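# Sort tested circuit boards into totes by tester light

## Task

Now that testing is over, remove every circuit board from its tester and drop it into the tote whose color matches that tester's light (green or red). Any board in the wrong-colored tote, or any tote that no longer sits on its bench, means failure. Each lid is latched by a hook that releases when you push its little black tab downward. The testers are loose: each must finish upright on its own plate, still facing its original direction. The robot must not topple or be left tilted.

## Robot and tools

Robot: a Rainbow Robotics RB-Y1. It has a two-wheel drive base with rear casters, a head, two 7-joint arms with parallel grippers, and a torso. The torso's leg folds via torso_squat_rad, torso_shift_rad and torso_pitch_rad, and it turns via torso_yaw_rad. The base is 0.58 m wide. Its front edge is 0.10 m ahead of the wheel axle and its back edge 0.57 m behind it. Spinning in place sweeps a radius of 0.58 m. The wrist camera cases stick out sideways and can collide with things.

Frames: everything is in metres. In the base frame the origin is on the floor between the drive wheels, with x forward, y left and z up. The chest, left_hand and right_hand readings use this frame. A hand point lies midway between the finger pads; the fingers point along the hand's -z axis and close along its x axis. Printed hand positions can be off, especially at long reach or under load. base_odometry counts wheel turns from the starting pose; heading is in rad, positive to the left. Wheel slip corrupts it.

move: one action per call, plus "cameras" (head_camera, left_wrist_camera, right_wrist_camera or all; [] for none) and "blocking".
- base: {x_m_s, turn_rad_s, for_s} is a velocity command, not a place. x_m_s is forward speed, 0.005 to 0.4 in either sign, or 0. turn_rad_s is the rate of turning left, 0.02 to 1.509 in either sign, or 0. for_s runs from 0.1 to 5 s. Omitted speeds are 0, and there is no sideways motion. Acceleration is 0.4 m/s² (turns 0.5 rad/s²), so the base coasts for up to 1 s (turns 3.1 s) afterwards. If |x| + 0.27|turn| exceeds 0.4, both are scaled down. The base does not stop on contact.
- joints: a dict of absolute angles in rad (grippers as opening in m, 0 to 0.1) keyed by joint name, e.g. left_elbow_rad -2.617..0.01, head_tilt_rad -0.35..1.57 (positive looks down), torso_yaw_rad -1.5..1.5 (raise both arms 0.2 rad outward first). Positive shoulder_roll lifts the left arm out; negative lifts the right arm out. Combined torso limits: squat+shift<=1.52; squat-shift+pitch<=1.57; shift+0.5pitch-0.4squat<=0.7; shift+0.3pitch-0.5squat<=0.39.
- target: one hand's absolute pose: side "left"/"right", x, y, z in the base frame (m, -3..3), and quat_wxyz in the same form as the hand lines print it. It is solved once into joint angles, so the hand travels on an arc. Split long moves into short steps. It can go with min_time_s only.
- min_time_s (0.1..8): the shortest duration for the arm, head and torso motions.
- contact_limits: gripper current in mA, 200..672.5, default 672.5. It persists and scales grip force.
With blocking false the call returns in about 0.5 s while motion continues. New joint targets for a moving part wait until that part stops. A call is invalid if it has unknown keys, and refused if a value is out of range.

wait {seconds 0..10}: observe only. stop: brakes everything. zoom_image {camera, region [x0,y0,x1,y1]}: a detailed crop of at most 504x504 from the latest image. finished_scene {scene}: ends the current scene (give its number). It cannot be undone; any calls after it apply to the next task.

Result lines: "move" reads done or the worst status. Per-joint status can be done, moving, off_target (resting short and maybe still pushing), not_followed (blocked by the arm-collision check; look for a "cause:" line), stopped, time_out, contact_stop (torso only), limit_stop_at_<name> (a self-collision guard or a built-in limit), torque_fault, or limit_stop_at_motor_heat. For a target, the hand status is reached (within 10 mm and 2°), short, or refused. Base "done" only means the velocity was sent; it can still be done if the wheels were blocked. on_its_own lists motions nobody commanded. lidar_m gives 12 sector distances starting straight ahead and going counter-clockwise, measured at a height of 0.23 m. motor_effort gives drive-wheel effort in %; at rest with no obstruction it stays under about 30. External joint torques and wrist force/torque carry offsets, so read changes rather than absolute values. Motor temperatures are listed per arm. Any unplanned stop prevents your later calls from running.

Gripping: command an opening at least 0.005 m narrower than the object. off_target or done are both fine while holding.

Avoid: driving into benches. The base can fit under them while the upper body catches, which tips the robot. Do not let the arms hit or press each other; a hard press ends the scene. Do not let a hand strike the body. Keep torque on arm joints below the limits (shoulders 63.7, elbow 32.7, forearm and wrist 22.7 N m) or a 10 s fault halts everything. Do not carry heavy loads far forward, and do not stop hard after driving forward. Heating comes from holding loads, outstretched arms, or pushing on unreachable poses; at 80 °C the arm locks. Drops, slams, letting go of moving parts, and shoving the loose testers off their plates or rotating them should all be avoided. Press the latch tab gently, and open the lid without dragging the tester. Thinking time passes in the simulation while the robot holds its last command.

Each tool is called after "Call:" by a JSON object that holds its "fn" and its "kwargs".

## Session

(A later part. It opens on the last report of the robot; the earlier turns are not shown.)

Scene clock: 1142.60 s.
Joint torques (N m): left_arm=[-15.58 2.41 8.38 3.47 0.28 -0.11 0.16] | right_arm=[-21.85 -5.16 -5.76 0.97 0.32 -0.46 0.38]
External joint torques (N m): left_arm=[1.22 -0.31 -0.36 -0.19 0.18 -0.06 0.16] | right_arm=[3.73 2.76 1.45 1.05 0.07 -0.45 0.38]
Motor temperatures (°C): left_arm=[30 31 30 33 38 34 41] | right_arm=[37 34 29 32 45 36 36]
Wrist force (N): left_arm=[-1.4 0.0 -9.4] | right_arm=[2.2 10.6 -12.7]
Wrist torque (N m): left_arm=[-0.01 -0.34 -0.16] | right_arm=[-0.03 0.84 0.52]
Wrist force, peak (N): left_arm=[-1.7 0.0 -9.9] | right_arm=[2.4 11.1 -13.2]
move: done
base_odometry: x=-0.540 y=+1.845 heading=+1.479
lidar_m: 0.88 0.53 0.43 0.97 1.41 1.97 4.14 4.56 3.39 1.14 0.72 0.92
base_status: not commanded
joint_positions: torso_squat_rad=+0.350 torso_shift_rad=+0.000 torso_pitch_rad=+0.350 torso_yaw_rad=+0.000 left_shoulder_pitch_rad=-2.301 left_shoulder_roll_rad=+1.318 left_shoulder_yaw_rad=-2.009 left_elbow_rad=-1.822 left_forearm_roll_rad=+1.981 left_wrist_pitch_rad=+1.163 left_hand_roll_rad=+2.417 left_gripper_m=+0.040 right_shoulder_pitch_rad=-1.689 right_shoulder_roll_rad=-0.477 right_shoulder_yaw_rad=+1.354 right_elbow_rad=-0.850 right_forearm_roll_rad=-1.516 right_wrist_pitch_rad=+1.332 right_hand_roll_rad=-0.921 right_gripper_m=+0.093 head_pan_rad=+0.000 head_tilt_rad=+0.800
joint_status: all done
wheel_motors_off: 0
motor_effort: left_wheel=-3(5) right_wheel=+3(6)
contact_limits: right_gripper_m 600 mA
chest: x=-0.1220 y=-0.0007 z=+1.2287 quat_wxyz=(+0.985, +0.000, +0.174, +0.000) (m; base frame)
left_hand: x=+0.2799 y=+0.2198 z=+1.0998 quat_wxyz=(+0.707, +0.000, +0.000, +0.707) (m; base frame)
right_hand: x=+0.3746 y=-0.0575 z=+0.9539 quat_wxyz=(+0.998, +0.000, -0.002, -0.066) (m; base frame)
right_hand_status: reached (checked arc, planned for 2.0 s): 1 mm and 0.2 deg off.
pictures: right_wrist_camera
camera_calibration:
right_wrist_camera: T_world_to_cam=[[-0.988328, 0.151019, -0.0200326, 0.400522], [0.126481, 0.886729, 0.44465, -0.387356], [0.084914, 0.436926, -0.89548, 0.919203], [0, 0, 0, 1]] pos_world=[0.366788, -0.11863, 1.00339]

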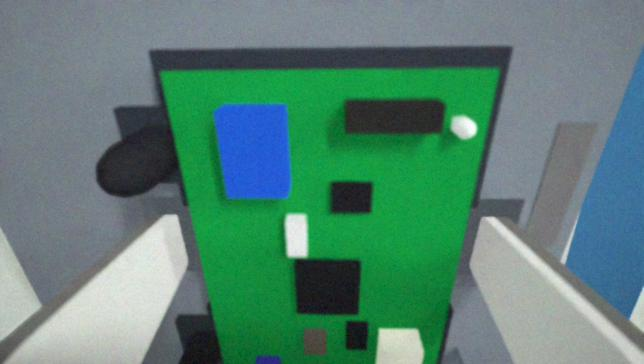

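Call:
{"fn": "move", "kwargs": {"target": {"side":"right","x":0.375,"y":-0.057,"z":0.944,"quat_wxyz":[0.9979,0,0,-0.0654]}, "min_time_s": 2, "cameras": ["right_wrist_camera"]}}

Call:
{"fn": "move", "kwargs": {"contact_limits": {"right_gripper_m":400}, "joints": {"right_gripper_m":0.076}, "cameras": ["right_wrist_camera"]}}

Call:
{"fn": "move", "kwargs": {"joints": {"right_gripper_m":0.062}, "cameras": ["head_camera","right_wrist_camera"]}}

Scene clock: 1150.33 s.
Joint torques (N m): left_arm=[-15.72 2.23 8.06 3.46 0.28 -0.01 0.18] | right_arm=[-21.86 -5.12 -5.59 0.84 0.41 -0.33 0.29]
External joint torques (N m): left_arm=[1.08 -0.48 -0.67 -0.2 0.18 0.04 0.18] | right_arm=[3.71 2.71 1.34 0.93 0.17 -0.31 0.29]
Motor temperatures (°C): left_arm=[30 31 30 33 38 34 41] | right_arm=[37 34 29 32 45 36 36]
Wrist force (N): left_arm=[-1.4 0.2 -9.3] | right_arm=[2.3 10.6 -12.9]
Wrist torque (N m): left_arm=[-0.02 -0.34 -0.17] | right_arm=[-0.03 0.85 0.51]
Wrist force, peak (N): left_arm=[-1.6 -0.3 -9.9] | right_arm=[2.4 10.8 -13.3]
move: done
base_odometry: x=-0.540 y=+1.845 heading=+1.479
lidar_m: 0.88 0.53 0.44 0.98 1.41 1.96 4.15 4.56 3.40 1.14 0.72 0.91
base_status: not commanded
joint_positions: torso_squat_rad=+0.350 torso_shift_rad=+0.000 torso_pitch_rad=+0.350 torso_yaw_rad=+0.000 left_shoulder_pitch_rad=-2.301 left_shoulder_roll_rad=+1.318 left_shoulder_yaw_rad=-2.009 left_elbow_rad=-1.822 left_forearm_roll_rad=+1.981 left_wrist_pitch_rad=+1.163 left_hand_roll_rad=+2.417 left_gripper_m=+0.040 right_shoulder_pitch_rad=-1.677 right_shoulder_roll_rad=-0.456 right_shoulder_yaw_rad=+1.357 right_elbow_rad=-0.814 right_forearm_roll_rad=-1.512 right_wrist_pitch_rad=+1.317 right_hand_roll_rad=-0.903 right_gripper_m=+0.093 head_pan_rad=+0.000 head_tilt_rad=+0.800
joint_status: all done
wheel_motors_off: 0
motor_effort: left_wheel=-4(5) right_wheel=+4(6)
contact_limits: right_gripper_m 600 mA
chest: x=-0.1220 y=-0.0007 z=+1.2287 quat_wxyz=(+0.985, +0.000, +0.174, +0.000) (m; base frame)
left_hand: x=+0.2799 y=+0.2198 z=+1.0998 quat_wxyz=(+0.707, +0.000, +0.000, +0.707) (m; base frame)
right_hand: x=+0.3750 y=-0.0572 z=+0.9447 quat_wxyz=(+0.998, +0.000, -0.001, -0.066) (m; base frame)
right_hand_status: reached (checked arc, planned for 2.0 s): 1 mm and 0.1 deg off.
pictures: right_wrist_camera
camera_calibration:
right_wrist_camera: T_world_to_cam=[[-0.988367, 0.150923, -0.0187645, 0.399428], [0.126951, 0.886665, 0.444645, -0.383711], [0.0837449, 0.43709, -0.895511, 0.911333], [0, 0, 0, 1]] pos_world=[0.367175, -0.118394, 0.994218]

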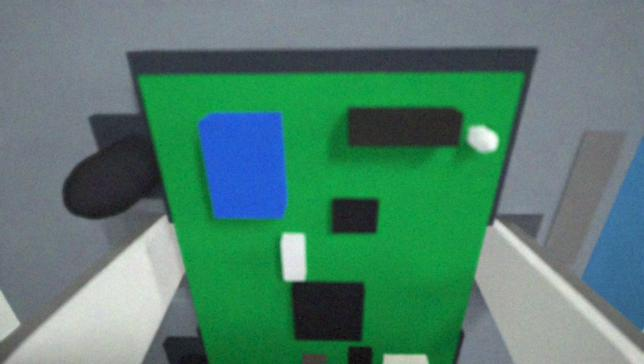

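Scene clock: 1151.00 s.
Joint torques (N m): left_arm=[-15.65 2.59 8.18 3.48 0.28 -0.1 0.12] | right_arm=[-21.78 -5.29 -5.62 0.8 0.25 -0.38 0.38]
External joint torques (N m): left_arm=[1.15 -0.12 -0.55 -0.17 0.18 -0.05 0.12] | right_arm=[3.79 2.55 1.3 0.9 0.01 -0.37 0.38]
Motor temperatures (°C): left_arm=[30 31 30 33 38 34 41] | right_arm=[37 34 29 32 45 36 36]
Wrist force (N): left_arm=[-1.7 0.0 -9.5] | right_arm=[2.4 10.8 -12.8]
Wrist torque (N m): left_arm=[0.01 -0.38 -0.17] | right_arm=[-0.06 0.88 0.51]
Wrist force, peak (N): left_arm=[-1.6 0.1 -9.7] | right_arm=[2.4 11.0 -12.9]
move: done
base_odometry: x=-0.540 y=+1.845 heading=+1.479
lidar_m: 0.88 0.53 0.44 0.99 1.41 1.96 4.14 4.57 3.40 1.14 0.72 0.91
base_status: not commanded
joint_positions: torso_squat_rad=+0.350 torso_shift_rad=+0.000 torso_pitch_rad=+0.350 torso_yaw_rad=+0.000 left_shoulder_pitch_rad=-2.301 left_shoulder_roll_rad=+1.318 left_shoulder_yaw_rad=-2.009 left_elbow_rad=-1.822 left_forearm_roll_rad=+1.981 left_wrist_pitch_rad=+1.163 left_hand_roll_rad=+2.417 left_gripper_m=+0.040 right_shoulder_pitch_rad=-1.677 right_shoulder_roll_rad=-0.456 right_shoulder_yaw_rad=+1.357 right_elbow_rad=-0.814 right_forearm_roll_rad=-1.512 right_wrist_pitch_rad=+1.317 right_hand_roll_rad=-0.903 right_gripper_m=+0.076 head_pan_rad=+0.000 head_tilt_rad=+0.800
joint_status: all done
wheel_motors_off: 0
motor_effort: left_wheel=-2(5) right_wheel=+4(5)
contact_limits: right_gripper_m 400 mA
chest: x=-0.1220 y=-0.0007 z=+1.2287 quat_wxyz=(+0.985, +0.000, +0.174, +0.000) (m; base frame)
left_hand: x=+0.2799 y=+0.2198 z=+1.0998 quat_wxyz=(+0.707, +0.000, +0.000, +0.707) (m; base frame)
right_hand: x=+0.3750 y=-0.0572 z=+0.9447 quat_wxyz=(+0.998, +0.000, -0.001, -0.066) (m; base frame)
pictures: right_wrist_camera
camera_calibration:
right_wrist_camera: T_world_to_cam=[[-0.988367, 0.150924, -0.0187661, 0.39943], [0.126952, 0.886665, 0.444645, -0.383711], [0.0837468, 0.43709, -0.89551, 0.911332], [0, 0, 0, 1]] pos_world=[0.367175, -0.118395, 0.994218]

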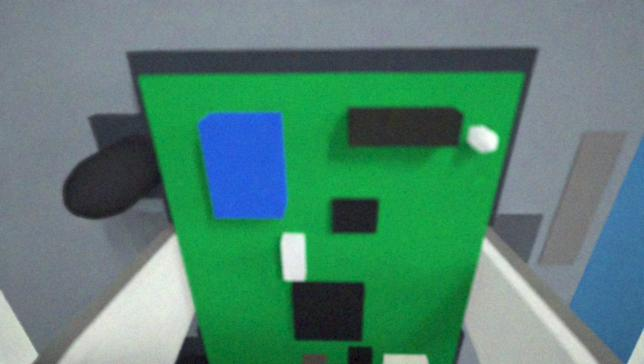

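Scene clock: 1151.63 s.
Joint torques (N m): left_arm=[-15.56 2.47 8.3 3.48 0.32 -0.12 0.18] | right_arm=[-22.17 -5.47 -5.68 0.85 0.39 -0.43 0.25]
External joint torques (N m): left_arm=[1.25 -0.24 -0.43 -0.18 0.23 -0.07 0.18] | right_arm=[3.4 2.37 1.24 0.94 0.15 -0.42 0.25]
Motor temperatures (°C): left_arm=[30 31 30 33 38 34 41] | right_arm=[37 34 29 32 45 36 36]
Wrist force (N): left_arm=[-1.4 -0.1 -9.4] | right_arm=[1.2 10.2 -12.2]
Wrist torque (N m): left_arm=[0.02 -0.33 -0.18] | right_arm=[-0.04 0.87 0.55]
Wrist force, peak (N): left_arm=[-1.7 -0.2 -9.7] | right_arm=[1.7 10.6 -13.2]
move: off_target
base_odometry: x=-0.540 y=+1.845 heading=+1.479
lidar_m: 0.88 0.53 0.44 0.97 1.41 1.95 4.15 4.57 3.40 1.13 0.73 0.91
base_status: not commanded
joint_positions: torso_squat_rad=+0.350 torso_shift_rad=+0.000 torso_pitch_rad=+0.350 torso_yaw_rad=+0.000 left_shoulder_pitch_rad=-2.301 left_shoulder_roll_rad=+1.318 left_shoulder_yaw_rad=-2.009 left_elbow_rad=-1.822 left_forearm_roll_rad=+1.981 left_wrist_pitch_rad=+1.163 left_hand_roll_rad=+2.417 left_gripper_m=+0.040 right_shoulder_pitch_rad=-1.677 right_shoulder_roll_rad=-0.455 right_shoulder_yaw_rad=+1.357 right_elbow_rad=-0.814 right_forearm_roll_rad=-1.512 right_wrist_pitch_rad=+1.317 right_hand_roll_rad=-0.903 right_gripper_m=+0.071 head_pan_rad=+0.000 head_tilt_rad=+0.800
joint_status: right_gripper_m off_target (ended at +0.071, target +0.062)
wheel_motors_off: 0
motor_effort: left_wheel=-4(4) right_wheel=+4(5)
contact_limits: right_gripper_m 400 mA
chest: x=-0.1220 y=-0.0007 z=+1.2287 quat_wxyz=(+0.985, +0.000, +0.174, +0.000) (m; base frame)
left_hand: x=+0.2799 y=+0.2198 z=+1.0998 quat_wxyz=(+0.707, +0.000, +0.000, +0.707) (m; base frame)
right_hand: x=+0.3749 y=-0.0572 z=+0.9447 quat_wxyz=(+0.998, +0.000, -0.001, -0.066) (m; base frame)
pictures: head_camera, right_wrist_camera
camera_calibration:
head_camera: T_world_to_cam=[[0.038281, -0.998751, 0.032122, -0.046542], [-0.894938, -0.0485672, -0.443539, 0.654554], [0.444545, -0.011768, -0.895679, 1.21568], [0, 0, 0, 1]] pos_world=[0.047142, -0.000387904, 1.38067]
right_wrist_camera: T_world_to_cam=[[-0.988378, 0.150865, -0.0186874, 0.399316], [0.126935, 0.886676, 0.444628, -0.383686], [0.0836485, 0.437088, -0.895521, 0.911339], [0, 0, 0, 1]] pos_world=[0.367146, -0.118373, 0.994182]

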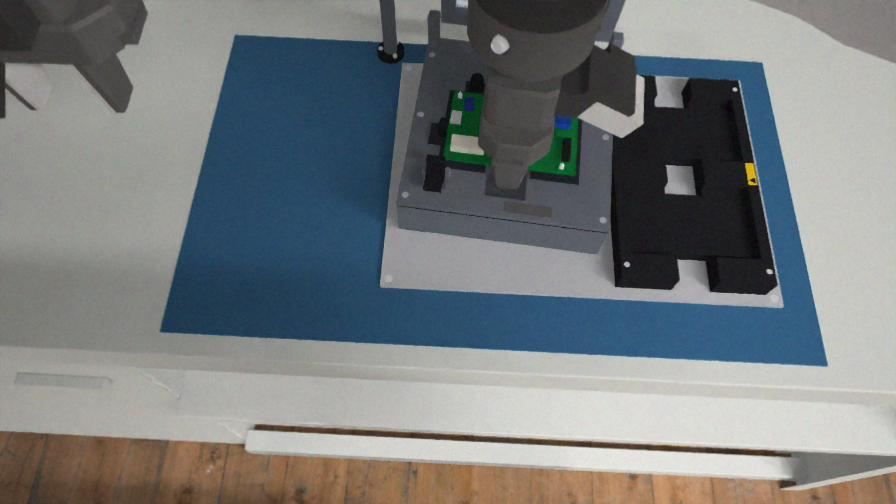

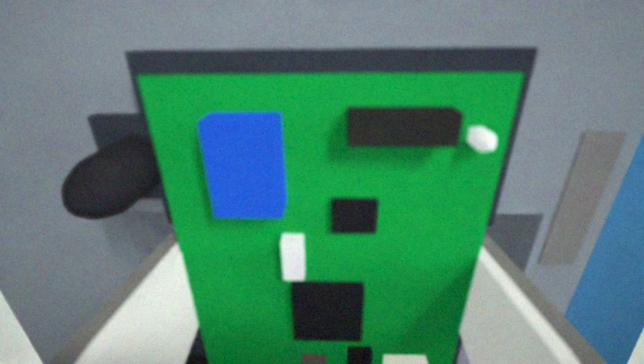

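Held cleanly. Stronger grip, then rotate in place toward yaw 0.

Call:
{"fn": "move", "kwargs": {"contact_limits": {"right_gripper_m":600}, "joints": {"right_gripper_m":0.06}, "cameras": []}}

Call:
{"fn": "move", "kwargs": {"target": {"side":"right","x":0.375,"y":-0.057,"z":0.945,"quat_wxyz":[0.9994,0,0,-0.035]}, "min_time_s": 2, "cameras": ["head_camera","right_wrist_camera"]}}

Call:
{"fn": "move", "kwargs": {"target": {"side":"right","x":0.375,"y":-0.057,"z":0.945,"quat_wxyz":[1,0,0,-0.005]}, "min_time_s": 2, "cameras": ["head_camera","right_wrist_camera"]}}

Scene clock: 1158.27 s.
Joint torques (N m): left_arm=[-15.61 2.38 8.13 3.4 0.26 -0.05 0.14] | right_arm=[-22.19 -5.46 -5.68 0.79 0.37 -0.36 0.36]
External joint torques (N m): left_arm=[1.19 -0.34 -0.61 -0.25 0.17 0 0.14] | right_arm=[3.38 2.37 1.24 0.89 0.13 -0.35 0.36]
Motor temperatures (°C): left_arm=[30 31 30 33 38 34 41] | right_arm=[37 34 29 32 45 36 36]
Wrist force (N): left_arm=[-1.8 -0.1 -9.2] | right_arm=[1.4 10.2 -11.4]
Wrist torque (N m): left_arm=[0.01 -0.41 -0.17] | right_arm=[-0.02 0.87 0.56]
Wrist force, peak (N): left_arm=[-1.5 0.0 -9.9] | right_arm=[1.4 10.5 -12.1]
move: off_target
base_odometry: x=-0.540 y=+1.845 heading=+1.479
lidar_m: 0.87 0.53 0.44 0.98 1.42 1.95 4.14 4.57 3.39 1.14 0.72 0.91
base_status: not commanded
joint_positions: torso_squat_rad=+0.350 torso_shift_rad=+0.000 torso_pitch_rad=+0.350 torso_yaw_rad=+0.000 left_shoulder_pitch_rad=-2.301 left_shoulder_roll_rad=+1.318 left_shoulder_yaw_rad=-2.009 left_elbow_rad=-1.822 left_forearm_roll_rad=+1.981 left_wrist_pitch_rad=+1.163 left_hand_roll_rad=+2.417 left_gripper_m=+0.040 right_shoulder_pitch_rad=-1.677 right_shoulder_roll_rad=-0.455 right_shoulder_yaw_rad=+1.357 right_elbow_rad=-0.814 right_forearm_roll_rad=-1.512 right_wrist_pitch_rad=+1.317 right_hand_roll_rad=-0.903 right_gripper_m=+0.070 head_pan_rad=+0.000 head_tilt_rad=+0.800
joint_status: right_gripper_m off_target (ended at +0.070, target +0.060)
wheel_motors_off: 0
motor_effort: left_wheel=-3(4) right_wheel=+3(5)
contact_limits: right_gripper_m 600 mA
chest: x=-0.1220 y=-0.0007 z=+1.2287 quat_wxyz=(+0.985, +0.000, +0.174, +0.000) (m; base frame)
left_hand: x=+0.2799 y=+0.2198 z=+1.0998 quat_wxyz=(+0.707, +0.000, +0.000, +0.707) (m; base frame)
right_hand: x=+0.3749 y=-0.0572 z=+0.9447 quat_wxyz=(+0.998, +0.000, -0.001, -0.066) (m; base frame)
pictures: none
No camera images: "cameras" was empty.

Scene clock: 1160.57 s.
Joint torques (N m): left_arm=[-15.57 2.6 8.27 3.48 0.34 -0.03 0.14] | right_arm=[-26.56 -7.72 -5.98 -1.89 0.29 -0.17 1.72]
External joint torques (N m): left_arm=[1.23 -0.12 -0.46 -0.17 0.25 0.02 0.14] | right_arm=[-0.98 0.11 0.95 -1.8 0.05 -0.15 1.72]
Motor temperatures (°C): left_arm=[30 31 30 33 38 34 41] | right_arm=[37 34 29 32 45 36 36]
Wrist force (N): left_arm=[-1.4 0.0 -9.3] | right_arm=[1.9 9.0 -14.6]
Wrist torque (N m): left_arm=[-0.02 -0.34 -0.18] | right_arm=[-0.03 0.84 -0.73]
Wrist force, peak (N): left_arm=[-1.6 0.1 -9.8] | right_arm=[1.1 12.6 -12.1]
move: done
base_odometry: x=-0.540 y=+1.845 heading=+1.479
lidar_m: 0.88 0.53 0.44 0.97 1.41 1.96 4.14 4.57 3.39 1.14 0.72 0.91
base_status: not commanded
joint_positions: torso_squat_rad=+0.350 torso_shift_rad=+0.000 torso_pitch_rad=+0.350 torso_yaw_rad=+0.000 left_shoulder_pitch_rad=-2.301 left_shoulder_roll_rad=+1.318 left_shoulder_yaw_rad=-2.009 left_elbow_rad=-1.822 left_forearm_roll_rad=+1.981 left_wrist_pitch_rad=+1.163 left_hand_roll_rad=+2.417 left_gripper_m=+0.040 right_shoulder_pitch_rad=-1.678 right_shoulder_roll_rad=-0.456 right_shoulder_yaw_rad=+1.358 right_elbow_rad=-0.814 right_forearm_roll_rad=-1.513 right_wrist_pitch_rad=+1.317 right_hand_roll_rad=-0.845 right_gripper_m=+0.070 head_pan_rad=+0.000 head_tilt_rad=+0.800
joint_status: all done
wheel_motors_off: 0
motor_effort: left_wheel=-4(5) right_wheel=+4(5)
contact_limits: right_gripper_m 600 mA
chest: x=-0.1220 y=-0.0007 z=+1.2287 quat_wxyz=(+0.985, +0.000, +0.174, +0.000) (m; base frame)
left_hand: x=+0.2799 y=+0.2198 z=+1.0998 quat_wxyz=(+0.707, +0.000, +0.000, +0.707) (m; base frame)
right_hand: x=+0.3750 y=-0.0572 z=+0.9449 quat_wxyz=(+0.999, +0.000, -0.001, -0.036) (m; base frame)
right_hand_status: reached (checked arc, planned for 2.0 s): 0 mm and 0.2 deg off.
pictures: head_camera, right_wrist_camera
camera_calibration:
head_camera: T_world_to_cam=[[0.0382806, -0.998751, 0.032122, -0.0465421], [-0.894938, -0.0485668, -0.443539, 0.654554], [0.444545, -0.0117682, -0.895679, 1.21568], [0, 0, 0, 1]] pos_world=[0.0471418, -0.000388041, 1.38067]
right_wrist_camera: T_world_to_cam=[[-0.995517, 0.0926421, -0.0190867, 0.399072], [0.0745666, 0.892804, 0.444231, -0.363462], [0.0581952, 0.440816, -0.895709, 0.921396], [0, 0, 0, 1]] pos_world=[0.370764, -0.118637, 0.99438]

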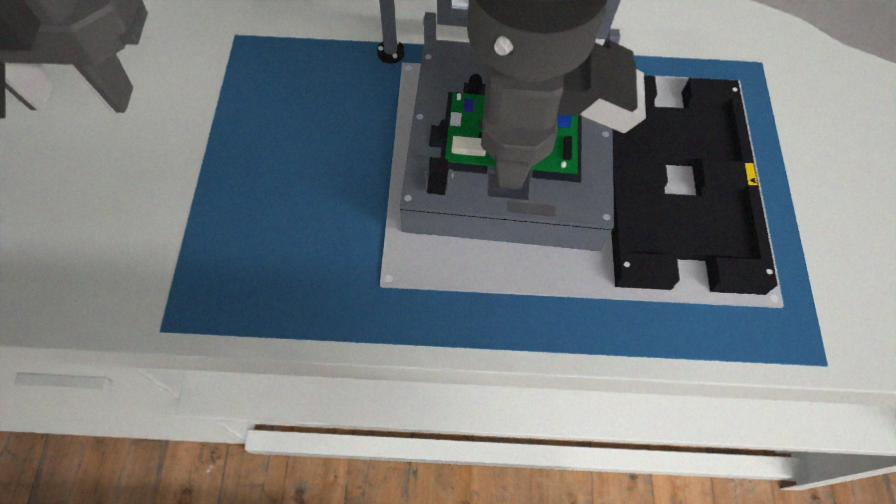

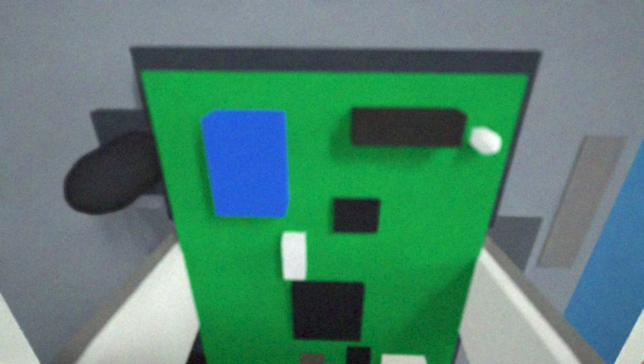

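Scene clock: 1162.90 s.
Joint torques (N m): left_arm=[-15.61 2.56 8.42 3.61 0.26 -0.01 0.16] | right_arm=[-25.83 -7.63 -6.23 -1.97 -0.33 -0.5 1.57]
External joint torques (N m): left_arm=[1.19 -0.15 -0.31 -0.04 0.16 0.03 0.16] | right_arm=[-0.25 0.21 0.7 -1.88 -0.58 -0.49 1.57]
Motor temperatures (°C): left_arm=[30 31 30 33 38 34 41] | right_arm=[37 34 29 32 45 36 36]
Wrist force (N): left_arm=[-1.3 0.0 -9.4] | right_arm=[2.5 9.1 -14.9]
Wrist torque (N m): left_arm=[0.00 -0.33 -0.17] | right_arm=[-0.05 0.77 -0.69]
Wrist force, peak (N): left_arm=[-1.5 0.0 -9.8] | right_arm=[2.1 9.2 -15.1]
move: done
base_odometry: x=-0.540 y=+1.845 heading=+1.479
lidar_m: 0.88 0.52 0.43 0.98 1.41 1.97 4.14 4.57 3.39 1.14 0.72 0.91
base_status: not commanded
joint_positions: torso_squat_rad=+0.350 torso_shift_rad=+0.000 torso_pitch_rad=+0.350 torso_yaw_rad=+0.000 left_shoulder_pitch_rad=-2.301 left_shoulder_roll_rad=+1.318 left_shoulder_yaw_rad=-2.009 left_elbow_rad=-1.822 left_forearm_roll_rad=+1.981 left_wrist_pitch_rad=+1.163 left_hand_roll_rad=+2.417 left_gripper_m=+0.040 right_shoulder_pitch_rad=-1.678 right_shoulder_roll_rad=-0.456 right_shoulder_yaw_rad=+1.359 right_elbow_rad=-0.815 right_forearm_roll_rad=-1.513 right_wrist_pitch_rad=+1.317 right_hand_roll_rad=-0.786 right_gripper_m=+0.070 head_pan_rad=+0.000 head_tilt_rad=+0.800
joint_status: all done
wheel_motors_off: 0
motor_effort: left_wheel=-3(5) right_wheel=+5(6)
contact_limits: right_gripper_m 600 mA
chest: x=-0.1220 y=-0.0007 z=+1.2287 quat_wxyz=(+0.985, +0.000, +0.174, +0.000) (m; base frame)
left_hand: x=+0.2799 y=+0.2198 z=+1.0998 quat_wxyz=(+0.707, +0.000, +0.000, +0.707) (m; base frame)
right_hand: x=+0.3750 y=-0.0572 z=+0.9449 quat_wxyz=(+1.000, +0.000, -0.001, -0.006) (m; base frame)
right_hand_status: reached (checked arc, planned for 2.0 s): 0 mm and 0.2 deg off.
pictures: head_camera, right_wrist_camera
camera_calibration:
head_camera: T_world_to_cam=[[0.038281, -0.998751, 0.0321218, -0.0465419], [-0.894938, -0.0485671, -0.44354, 0.654554], [0.444546, -0.0117679, -0.895679, 1.21568], [0, 0, 0, 1]] pos_world=[0.0471418, -0.000388036, 1.38067]
right_wrist_camera: T_world_to_cam=[[-0.999275, 0.0328394, -0.0192611, 0.397245], [0.0208819, 0.895807, 0.443953, -0.342847], [0.0318333, 0.443229, -0.895843, 0.931572], [0, 0, 0, 1]] pos_world=[0.374461, -0.118821, 0.994402]

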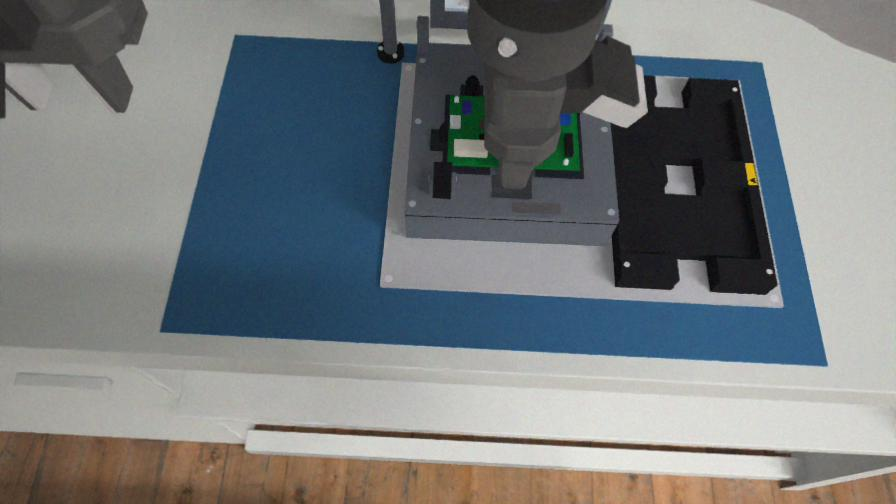

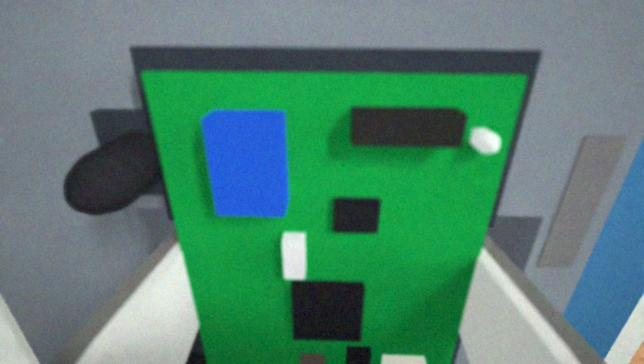

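Call:
{"fn": "move", "kwargs": {"target": {"side":"right","x":0.378,"y":-0.048,"z":0.945,"quat_wxyz":[1,0,0,-0.007]}, "min_time_s": 2, "cameras": ["head_camera","right_wrist_camera"]}}

Call:
{"fn": "zoom_image", "kwargs": {"camera": "head_camera", "region": [370, 30, 670, 310]}}

Scene clock: 1172.73 s.
Joint torques (N m): left_arm=[-15.41 2.54 8.29 3.57 0.34 -0.06 0.23] | right_arm=[-28.08 0.92 -10.81 -2.09 -1.76 -2.58 0.73]
External joint torques (N m): left_arm=[1.39 -0.18 -0.45 -0.09 0.24 -0.01 0.23] | right_arm=[-2.36 8.67 -4.35 -2.04 -2.01 -2.56 0.73]
Motor temperatures (°C): left_arm=[30 31 30 33 38 34 41] | right_arm=[37 34 29 32 45 36 36]
Wrist force (N): left_arm=[-1.5 -0.1 -9.4] | right_arm=[1.5 -0.8 -14.4]
Wrist torque (N m): left_arm=[0.00 -0.35 -0.18] | right_arm=[-0.10 0.99 0.13]
Wrist force, peak (N): left_arm=[-1.7 0.0 -9.9] | right_arm=[0.9 7.4 -18.2]
move: done
base_odometry: x=-0.540 y=+1.845 heading=+1.479
lidar_m: 0.88 0.52 0.44 0.98 1.41 1.96 4.14 4.56 3.39 1.14 0.72 0.92
base_status: not commanded
joint_positions: torso_squat_rad=+0.350 torso_shift_rad=+0.000 torso_pitch_rad=+0.350 torso_yaw_rad=+0.000 left_shoulder_pitch_rad=-2.301 left_shoulder_roll_rad=+1.318 left_shoulder_yaw_rad=-2.009 left_elbow_rad=-1.822 left_forearm_roll_rad=+1.981 left_wrist_pitch_rad=+1.163 left_hand_roll_rad=+2.417 left_gripper_m=+0.040 right_shoulder_pitch_rad=-1.689 right_shoulder_roll_rad=-0.414 right_shoulder_yaw_rad=+1.356 right_elbow_rad=-0.750 right_forearm_roll_rad=-1.516 right_wrist_pitch_rad=+1.319 right_hand_roll_rad=-0.767 right_gripper_m=+0.070 head_pan_rad=+0.000 head_tilt_rad=+0.800
joint_status: all done
wheel_motors_off: 0
motor_effort: left_wheel=-3(5) right_wheel=+5(6)
contact_limits: right_gripper_m 600 mA
chest: x=-0.1221 y=-0.0008 z=+1.2287 quat_wxyz=(+0.985, +0.001, +0.174, +0.000) (m; base frame)
left_hand: x=+0.2800 y=+0.2196 z=+1.0998 quat_wxyz=(+0.707, +0.000, +0.000, +0.707) (m; base frame)
right_hand: x=+0.3777 y=-0.0502 z=+0.9449 quat_wxyz=(+1.000, -0.001, -0.002, -0.009) (m; base frame)
right_hand_status: reached (checked arc, planned for 2.0 s): 2 mm and 0.3 deg off.
pictures: head_camera, right_wrist_camera
camera_calibration:
head_camera: T_world_to_cam=[[0.0380807, -0.99876, 0.0320583, -0.0465854], [-0.894937, -0.0483597, -0.443563, 0.654543], [0.444564, -0.011799, -0.89567, 1.21569], [0, 0, 0, 1]] pos_world=[0.0470989, -0.000530228, 1.38068]
right_wrist_camera: T_world_to_cam=[[-0.999095, 0.0372606, -0.0204984, 0.401103], [0.024327, 0.896105, 0.443175, -0.349712], [0.0348817, 0.442276, -0.8962, 0.927526], [0, 0, 0, 1]] pos_world=[0.376894, -0.111789, 0.994455]

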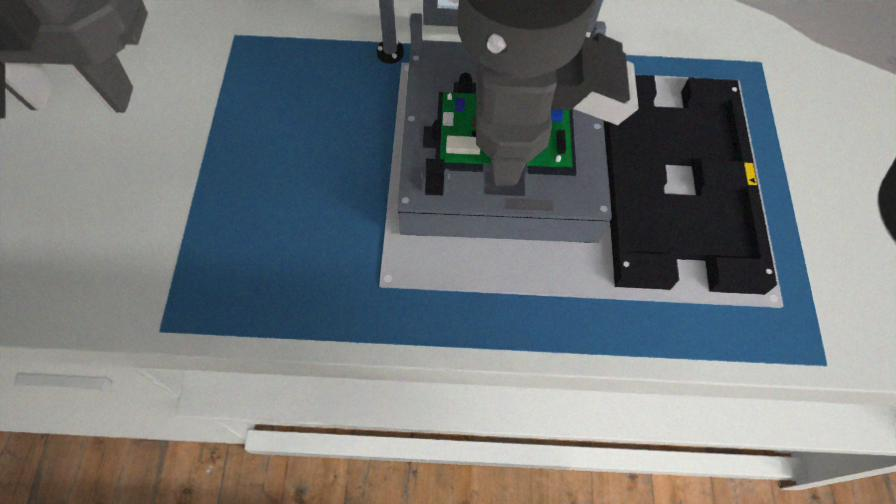

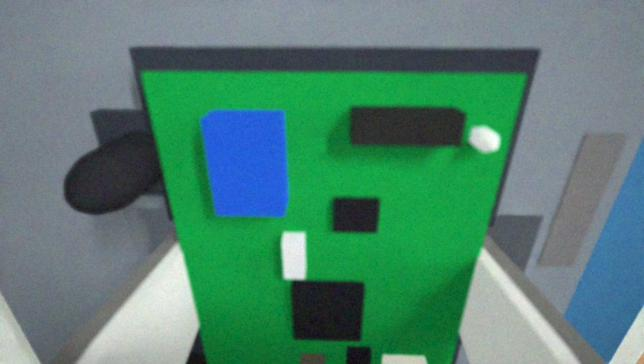

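Scaled by 1.680 from the camera's 896x504 image, which has a finer 1280x720 frame.

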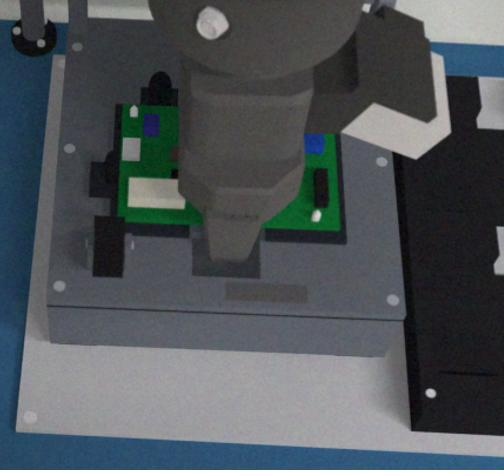

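Call:
{"fn": "move", "kwargs": {"target": {"side":"right","x":0.377,"y":-0.052,"z":0.945,"quat_wxyz":[1,0,0,-0.007]}, "min_time_s": 1, "cameras": []}}

Call:
{"fn": "move", "kwargs": {"target": {"side":"right","x":0.377,"y":-0.052,"z":0.954,"quat_wxyz":[1,0,0,-0.007]}, "min_time_s": 2, "cameras": ["head_camera","right_wrist_camera"]}}

Scene clock: 1180.77 s.
Joint torques (N m): left_arm=[-15.75 2.6 8.12 3.54 0.3 -0.11 0.17] | right_arm=[-22.42 -8.24 -7.55 -1.77 -0.69 1.33 1.15]
External joint torques (N m): left_arm=[1.05 -0.12 -0.61 -0.11 0.21 -0.06 0.17] | right_arm=[3.29 -0.46 -1.02 -1.71 -0.94 1.34 1.15]
Motor temperatures (°C): left_arm=[30 31 30 33 38 34 41] | right_arm=[37 34 29 32 45 36 36]
Wrist force (N): left_arm=[-1.4 -0.1 -9.3] | right_arm=[8.2 12.1 -17.5]
Wrist torque (N m): left_arm=[0.00 -0.35 -0.18] | right_arm=[-0.03 0.81 -0.29]
Wrist force, peak (N): left_arm=[-1.8 -0.1 -9.9] | right_arm=[8.4 12.4 -17.7]
move: done
base_odometry: x=-0.540 y=+1.845 heading=+1.479
lidar_m: 0.88 0.53 0.45 0.98 1.41 1.97 4.15 4.57 3.39 1.13 0.73 0.91
base_status: not commanded
joint_positions: torso_squat_rad=+0.350 torso_shift_rad=+0.000 torso_pitch_rad=+0.350 torso_yaw_rad=+0.000 left_shoulder_pitch_rad=-2.301 left_shoulder_roll_rad=+1.318 left_shoulder_yaw_rad=-2.009 left_elbow_rad=-1.822 left_forearm_roll_rad=+1.981 left_wrist_pitch_rad=+1.163 left_hand_roll_rad=+2.417 left_gripper_m=+0.040 right_shoulder_pitch_rad=-1.687 right_shoulder_roll_rad=-0.422 right_shoulder_yaw_rad=+1.355 right_elbow_rad=-0.758 right_forearm_roll_rad=-1.518 right_wrist_pitch_rad=+1.321 right_hand_roll_rad=-0.765 right_gripper_m=+0.070 head_pan_rad=+0.000 head_tilt_rad=+0.800
joint_status: all done
wheel_motors_off: 0
motor_effort: left_wheel=-4(4) right_wheel=+5(6)
contact_limits: right_gripper_m 600 mA
chest: x=-0.1219 y=-0.0008 z=+1.2287 quat_wxyz=(+0.985, +0.001, +0.174, +0.000) (m; base frame)
left_hand: x=+0.2800 y=+0.2197 z=+1.0997 quat_wxyz=(+0.707, +0.000, +0.000, +0.707) (m; base frame)
right_hand: x=+0.3774 y=-0.0518 z=+0.9451 quat_wxyz=(+1.000, +0.000, +0.000, -0.007) (m; base frame)
right_hand_status: reached (checked arc, planned for 1.0 s): 0 mm and 0.0 deg off.
pictures: none
No camera images: "cameras" was empty.

Scene clock: 1183.10 s.
Joint torques (N m): left_arm=[-15.57 2.28 8.3 3.51 0.4 -0.03 0.23] | right_arm=[-25.11 -9.48 -7.89 -0.47 -0.23 0.24 -0.25]
External joint torques (N m): left_arm=[1.23 -0.44 -0.44 -0.14 0.3 0.01 0.23] | right_arm=[0.61 -1.61 -1.14 -0.42 -0.47 0.25 -0.25]
Motor temperatures (°C): left_arm=[30 31 30 33 38 34 41] | right_arm=[37 34 29 32 45 36 36]
Wrist force (N): left_arm=[-1.7 0.1 -9.4] | right_arm=[2.4 10.6 -13.3]
Wrist torque (N m): left_arm=[-0.02 -0.37 -0.19] | right_arm=[-0.03 0.87 0.49]
Wrist force, peak (N): left_arm=[-1.7 0.1 -9.9] | right_arm=[8.5 14.7 -19.4]
move: done
base_odometry: x=-0.540 y=+1.845 heading=+1.479
lidar_m: 0.88 0.52 0.44 0.97 1.41 1.96 4.14 4.56 3.40 1.13 0.72 0.92
base_status: not commanded
joint_positions: torso_squat_rad=+0.350 torso_shift_rad=+0.000 torso_pitch_rad=+0.350 torso_yaw_rad=+0.000 left_shoulder_pitch_rad=-2.301 left_shoulder_roll_rad=+1.318 left_shoulder_yaw_rad=-2.009 left_elbow_rad=-1.822 left_forearm_roll_rad=+1.981 left_wrist_pitch_rad=+1.163 left_hand_roll_rad=+2.417 left_gripper_m=+0.040 right_shoulder_pitch_rad=-1.699 right_shoulder_roll_rad=-0.439 right_shoulder_yaw_rad=+1.352 right_elbow_rad=-0.787 right_forearm_roll_rad=-1.522 right_wrist_pitch_rad=+1.337 right_hand_roll_rad=-0.778 right_gripper_m=+0.070 head_pan_rad=+0.000 head_tilt_rad=+0.800
joint_status: all done
wheel_motors_off: 0
motor_effort: left_wheel=-4(5) right_wheel=+4(6)
contact_limits: right_gripper_m 600 mA
chest: x=-0.1219 y=-0.0008 z=+1.2287 quat_wxyz=(+0.985, +0.001, +0.174, +0.000) (m; base frame)
left_hand: x=+0.2800 y=+0.2197 z=+1.0997 quat_wxyz=(+0.707, +0.000, +0.000, +0.707) (m; base frame)
right_hand: x=+0.3770 y=-0.0519 z=+0.9537 quat_wxyz=(+1.000, +0.000, +0.000, -0.007) (m; base frame)
right_hand_status: reached (checked arc, planned for 2.0 s): 0 mm and 0.1 deg off.
pictures: head_camera, right_wrist_camera
camera_calibration:
head_camera: T_world_to_cam=[[0.0382963, -0.998753, 0.0320373, -0.0464794], [-0.895007, -0.0485414, -0.443403, 0.654443], [0.444405, -0.0116929, -0.89575, 1.2157], [0, 0, 0, 1]] pos_world=[0.047247, -0.000438766, 1.38064]
right_wrist_camera: T_world_to_cam=[[-0.9993, 0.0336853, -0.0163007, 0.396517], [0.0229695, 0.896001, 0.443457, -0.351882], [0.0295434, 0.442772, -0.896148, 0.938147], [0, 0, 0, 1]] pos_world=[0.376606, -0.113455, 1.00323]

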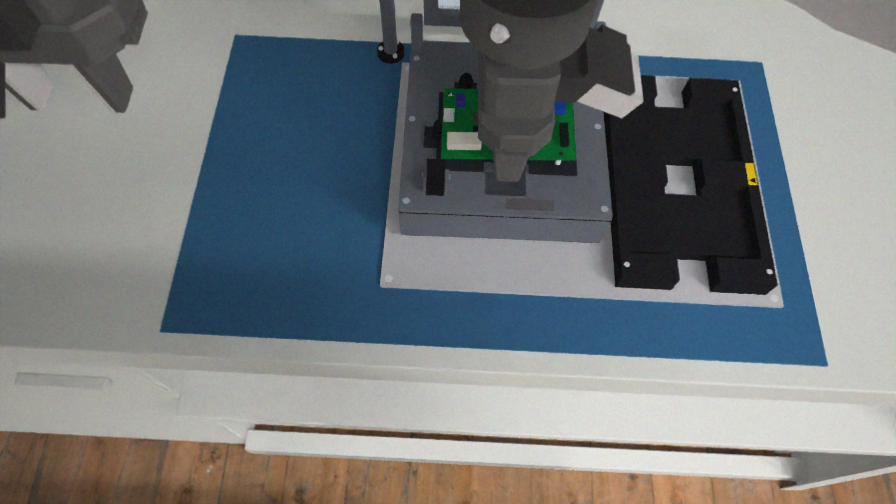

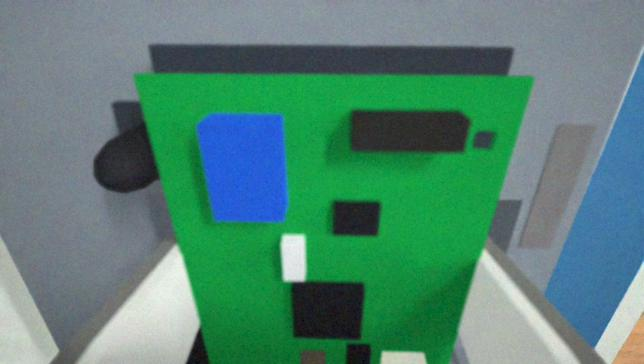

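Board lifts level and free.

Call:
{"fn": "move", "kwargs": {"target": {"side":"right","x":0.377,"y":-0.052,"z":1.02,"quat_wxyz":[1,0,0,-0.007]}, "min_time_s": 2, "cameras": ["head_camera"]}}

Call:
{"fn": "move", "kwargs": {"target": {"side":"right","x":0.33,"y":-0.15,"z":1.15,"quat_wxyz":[1,0,0,0]}, "min_time_s": 2}}

Call:
{"fn": "zoom_image", "kwargs": {"camera": "head_camera", "region": [340, 20, 800, 330]}}

Scene clock: 1191.57 s.
Joint torques (N m): left_arm=[-15.62 2.49 8.18 3.49 0.33 -0.06 0.21] | right_arm=[-25.25 -9.85 -8.85 -0.15 -0.24 0.21 -0.39]
External joint torques (N m): left_arm=[1.18 -0.23 -0.56 -0.17 0.24 -0.01 0.21] | right_arm=[0.6 -1.46 -1.02 -0.29 -0.48 0.22 -0.39]
Motor temperatures (°C): left_arm=[30 31 30 33 38 34 41] | right_arm=[37 34 29 32 45 36 36]
Wrist force (N): left_arm=[-1.6 -0.1 -9.5] | right_arm=[2.5 10.9 -13.6]
Wrist torque (N m): left_arm=[0.02 -0.37 -0.20] | right_arm=[-0.07 0.88 0.51]
Wrist force, peak (N): left_arm=[-1.6 0.2 -9.8] | right_arm=[2.5 10.9 -13.6]
move: done
base_odometry: x=-0.540 y=+1.845 heading=+1.479
lidar_m: 0.88 0.53 0.44 0.98 1.42 1.95 4.14 4.56 3.39 1.13 0.73 0.91
base_status: not commanded
joint_positions: torso_squat_rad=+0.350 torso_shift_rad=+0.000 torso_pitch_rad=+0.350 torso_yaw_rad=+0.000 left_shoulder_pitch_rad=-2.301 left_shoulder_roll_rad=+1.318 left_shoulder_yaw_rad=-2.009 left_elbow_rad=-1.822 left_forearm_roll_rad=+1.981 left_wrist_pitch_rad=+1.163 left_hand_roll_rad=+2.417 left_gripper_m=+0.040 right_shoulder_pitch_rad=-1.797 right_shoulder_roll_rad=-0.535 right_shoulder_yaw_rad=+1.313 right_elbow_rad=-0.920 right_forearm_roll_rad=-1.567 right_wrist_pitch_rad=+1.456 right_hand_roll_rad=-0.838 right_gripper_m=+0.070 head_pan_rad=+0.000 head_tilt_rad=+0.800
joint_status: all done
wheel_motors_off: 0
motor_effort: left_wheel=-4(5) right_wheel=+4(6)
contact_limits: right_gripper_m 600 mA
chest: x=-0.1219 y=-0.0008 z=+1.2287 quat_wxyz=(+0.985, +0.001, +0.174, +0.000) (m; base frame)
left_hand: x=+0.2800 y=+0.2197 z=+1.0997 quat_wxyz=(+0.707, +0.000, +0.000, +0.707) (m; base frame)
right_hand: x=+0.3770 y=-0.0520 z=+1.0197 quat_wxyz=(+1.000, -0.001, +0.001, -0.007) (m; base frame)
right_hand_status: reached (checked arc, planned for 2.0 s): 0 mm and 0.2 deg off.
pictures: head_camera
camera_calibration:
head_camera: T_world_to_cam=[[0.0382965, -0.998753, 0.032037, -0.0464791], [-0.895007, -0.0485414, -0.443403, 0.654443], [0.444405, -0.0116925, -0.89575, 1.2157], [0, 0, 0, 1]] pos_world=[0.0472467, -0.000438916, 1.38064]

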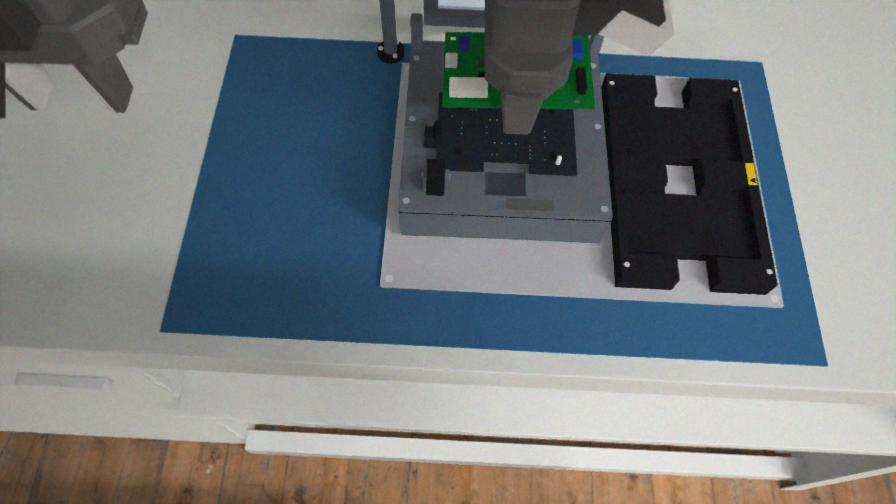

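Scene clock: 1193.90 s.
Joint torques (N m): left_arm=[-15.65 2.55 8.15 3.47 0.31 -0.07 0.18] | right_arm=[-21.63 -8.67 -10.95 0.84 -0.28 0.07 -0.38]
External joint torques (N m): left_arm=[1.15 -0.17 -0.59 -0.18 0.21 -0.02 0.18] | right_arm=[0.6 -0.87 -0.7 -0.36 -0.52 0.08 -0.38]
Motor temperatures (°C): left_arm=[30 31 30 33 38 34 41] | right_arm=[37 34 29 32 45 36 36]
Wrist force (N): left_arm=[-1.5 0.1 -9.5] | right_arm=[2.1 10.4 -13.3]
Wrist torque (N m): left_arm=[0.00 -0.36 -0.17] | right_arm=[-0.01 0.86 0.52]
Wrist force, peak (N): left_arm=[-1.4 0.1 -9.8] | right_arm=[2.2 11.1 -13.7]
move: done
base_odometry: x=-0.540 y=+1.845 heading=+1.479
lidar_m: 0.87 0.53 0.44 0.98 1.41 1.96 4.14 4.57 3.40 1.13 0.73 0.92
base_status: not commanded
joint_positions: torso_squat_rad=+0.350 torso_shift_rad=+0.000 torso_pitch_rad=+0.350 torso_yaw_rad=+0.000 left_shoulder_pitch_rad=-2.301 left_shoulder_roll_rad=+1.318 left_shoulder_yaw_rad=-2.009 left_elbow_rad=-1.822 left_forearm_roll_rad=+1.981 left_wrist_pitch_rad=+1.163 left_hand_roll_rad=+2.417 left_gripper_m=+0.040 right_shoulder_pitch_rad=-1.886 right_shoulder_roll_rad=-1.034 right_shoulder_yaw_rad=+1.201 right_elbow_rad=-1.464 right_forearm_roll_rad=-1.725 right_wrist_pitch_rad=+1.668 right_hand_roll_rad=-0.932 right_gripper_m=+0.070 head_pan_rad=+0.000 head_tilt_rad=+0.800
joint_status: all done
wheel_motors_off: 0
motor_effort: left_wheel=-2(5) right_wheel=+6(6)
contact_limits: right_gripper_m 600 mA
chest: x=-0.1219 y=-0.0008 z=+1.2287 quat_wxyz=(+0.985, +0.001, +0.174, +0.000) (m; base frame)
left_hand: x=+0.2800 y=+0.2197 z=+1.0997 quat_wxyz=(+0.707, +0.000, +0.000, +0.707) (m; base frame)
right_hand: x=+0.3300 y=-0.1499 z=+1.1499 quat_wxyz=(+1.000, +0.000, +0.000, +0.000) (m; base frame)
right_hand_status: reached (checked arc, planned for 2.0 s): 0 mm and 0.0 deg off.
pictures: head_camera, left_wrist_camera, right_wrist_camera
camera_calibration:
head_camera: T_world_to_cam=[[0.0382979, -0.998752, 0.0320428, -0.0464842], [-0.895006, -0.0485453, -0.443404, 0.654443], [0.444406, -0.011697, -0.895749, 1.2157], [0, 0, 0, 1]] pos_world=[0.0472452, -0.00043594, 1.38064]
left_wrist_camera: T_world_to_cam=[[-0.0156034, 0.999804, -0.0122048, -0.203258], [0.872234, 0.0195781, 0.488696, -0.7517], [0.48884, -0.00302014, -0.872369, 0.892181], [0, 0, 0, 1]] pos_world=[0.216354, 0.220629, 1.14318]
right_wrist_camera: T_world_to_cam=[[-0.999667, 0.0199517, -0.0163568, 0.354145], [0.0106274, 0.896157, 0.44361, -0.346052], [0.023509, 0.443289, -0.896071, 1.16081], [0, 0, 0, 1]] pos_world=[0.330415, -0.211521, 1.19947]

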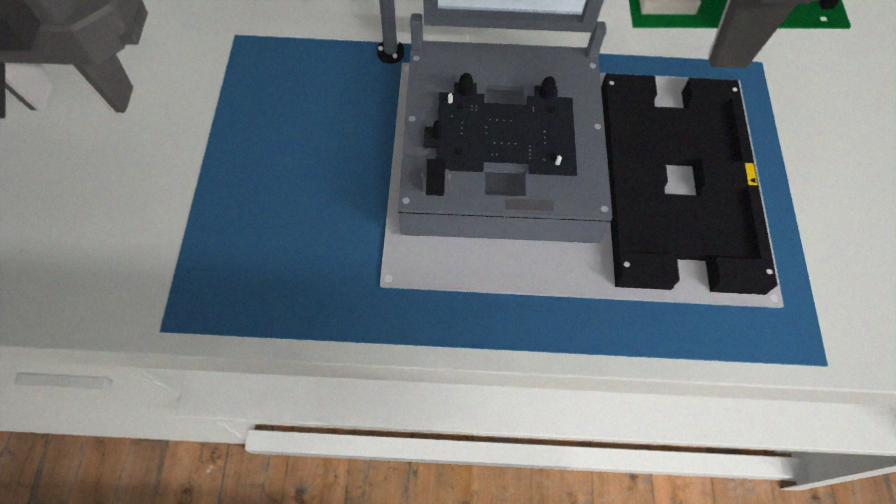

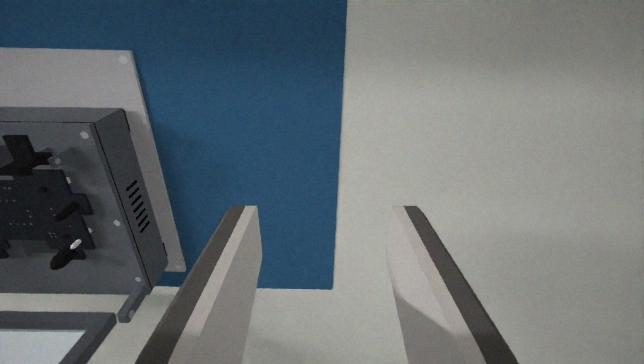

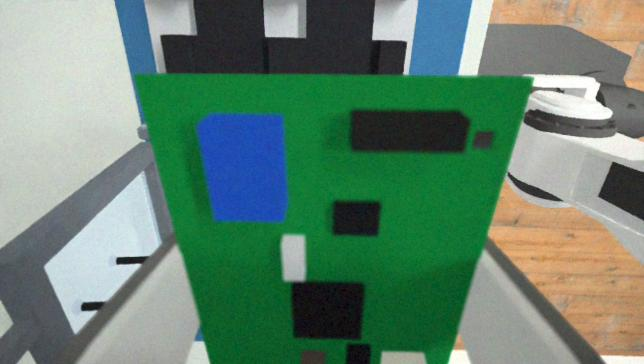

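Scaled by 1.096 from the camera's 896x504 image, which has a finer 1280x720 frame.

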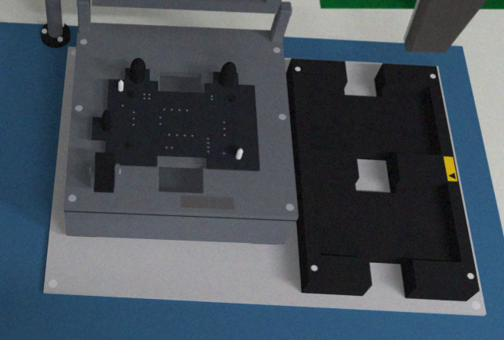

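Call:
{"fn": "move", "kwargs": {"base": {"x_m_s":-0.3,"for_s":2.1}, "cameras": []}}

Call:
{"fn": "move", "kwargs": {"joints": {"torso_pitch_rad":0,"head_tilt_rad":0.4}, "base": {"turn_rad_s":-0.6,"for_s":3.9}, "cameras": ["head_camera"]}}

Scene clock: 1207.33 s.
Joint torques (N m): left_arm=[-15.7 2.48 8.16 3.5 0.34 -0.04 0.16] | right_arm=[-21.09 -8.35 -10.57 1.27 -0.14 0.03 -0.29]
External joint torques (N m): left_arm=[1.1 -0.23 -0.58 -0.16 0.24 0.01 0.16] | right_arm=[1.13 -0.54 -0.32 0.06 -0.38 0.04 -0.29]
Motor temperatures (°C): left_arm=[30 31 30 33 38 34 41] | right_arm=[37 34 29 32 45 36 36]
Wrist force (N): left_arm=[-1.5 -0.1 -9.7] | right_arm=[2.5 10.5 -13.2]
Wrist torque (N m): left_arm=[-0.01 -0.35 -0.18] | right_arm=[-0.04 0.88 0.52]
Wrist force, peak (N): left_arm=[-1.6 -0.1 -10.0] | right_arm=[2.4 10.8 -13.6]
move: done
base_odometry: x=-0.598 y=+1.218 heading=+1.479
lidar_m: 1.46 0.94 1.23 1.36 1.42 1.97 3.51 3.68 3.38 3.27 1.34 1.08
base_status: done (sent for 2.1 of 2.1 s)
joint_positions: torso_squat_rad=+0.350 torso_shift_rad=+0.000 torso_pitch_rad=+0.350 torso_yaw_rad=+0.000 left_shoulder_pitch_rad=-2.301 left_shoulder_roll_rad=+1.318 left_shoulder_yaw_rad=-2.009 left_elbow_rad=-1.822 left_forearm_roll_rad=+1.981 left_wrist_pitch_rad=+1.163 left_hand_roll_rad=+2.417 left_gripper_m=+0.040 right_shoulder_pitch_rad=-1.886 right_shoulder_roll_rad=-1.034 right_shoulder_yaw_rad=+1.201 right_elbow_rad=-1.464 right_forearm_roll_rad=-1.725 right_wrist_pitch_rad=+1.669 right_hand_roll_rad=-0.932 right_gripper_m=+0.070 head_pan_rad=+0.000 head_tilt_rad=+0.800
joint_status: not commanded
wheel_motors_off: 0
motor_effort: left_wheel=+0(24) right_wheel=+6(29)
contact_limits: right_gripper_m 600 mA
chest: x=-0.1220 y=-0.0008 z=+1.2287 quat_wxyz=(+0.985, +0.000, +0.174, +0.000) (m; base frame)
left_hand: x=+0.2799 y=+0.2198 z=+1.0998 quat_wxyz=(+0.707, +0.000, +0.000, +0.707) (m; base frame)
right_hand: x=+0.3299 y=-0.1499 z=+1.1500 quat_wxyz=(+1.000, +0.000, +0.000, +0.000) (m; base frame)
pictures: none
No camera images: "cameras" was empty.

Scene clock: 1212.73 s.
Joint torques (N m): left_arm=[-14.34 0.61 7.79 5.62 -0.09 -0.54 0.22] | right_arm=[-19 -6.75 -9.65 3.01 0.54 -0.37 -0.27]
External joint torques (N m): left_arm=[1.12 -0.09 -0.59 -0.29 0.26 -0.04 0.23] | right_arm=[1.36 -0.49 -0.33 -0.21 -0.25 0.06 -0.29]
Motor temperatures (°C): left_arm=[30 31 30 33 38 34 41] | right_arm=[37 34 29 32 45 36 36]
Wrist force (N): left_arm=[-1.5 2.2 -9.3] | right_arm=[0.3 10.5 -13.0]
Wrist torque (N m): left_arm=[-0.12 -0.37 -0.19] | right_arm=[-0.01 0.77 0.50]
Wrist force, peak (N): left_arm=[-1.6 0.1 -9.8] | right_arm=[2.2 10.9 -13.6]
move: done
base_odometry: x=-0.598 y=+1.218 heading=-0.861
lidar_m: 3.69 3.25 1.52 1.09 1.51 0.95 1.02 1.38 1.39 1.64 2.95 3.51
base_status: done (sent for 3.9 of 3.9 s)
joint_positions: torso_squat_rad=+0.350 torso_shift_rad=+0.000 torso_pitch_rad=+0.000 torso_yaw_rad=+0.000 left_shoulder_pitch_rad=-2.301 left_shoulder_roll_rad=+1.318 left_shoulder_yaw_rad=-2.009 left_elbow_rad=-1.822 left_forearm_roll_rad=+1.981 left_wrist_pitch_rad=+1.163 left_hand_roll_rad=+2.417 left_gripper_m=+0.040 right_shoulder_pitch_rad=-1.886 right_shoulder_roll_rad=-1.034 right_shoulder_yaw_rad=+1.201 right_elbow_rad=-1.464 right_forearm_roll_rad=-1.725 right_wrist_pitch_rad=+1.669 right_hand_roll_rad=-0.932 right_gripper_m=+0.070 head_pan_rad=+0.000 head_tilt_rad=+0.400
joint_status: all done
wheel_motors_off: 0
motor_effort: left_wheel=+3(25) right_wheel=+0(26)
contact_limits: right_gripper_m 600 mA
chest: x=-0.2281 y=-0.0007 z=+1.2475 quat_wxyz=(+1.000, +0.000, +0.000, +0.000) (m; base frame)
left_hand: x=+0.1937 y=+0.2197 z=+1.2642 quat_wxyz=(+0.696, -0.123, -0.123, +0.696) (m; base frame)
right_hand: x=+0.2234 y=-0.1500 z=+1.3285 quat_wxyz=(+0.985, +0.000, -0.174, +0.000) (m; base frame)
pictures: head_camera
camera_calibration:
head_camera: T_world_to_cam=[[0.00556424, -0.998762, 0.0494255, -0.0729376], [-0.35254, -0.0482121, -0.934554, 1.33901], [0.93578, -0.0122244, -0.352372, 0.641963], [0, 0, 0, 1]] pos_world=[-0.128275, -0.000443241, 1.48119]

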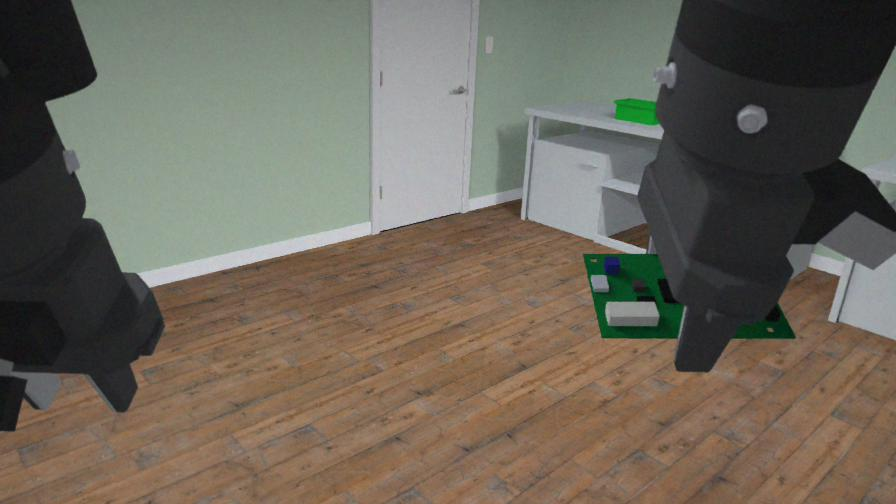

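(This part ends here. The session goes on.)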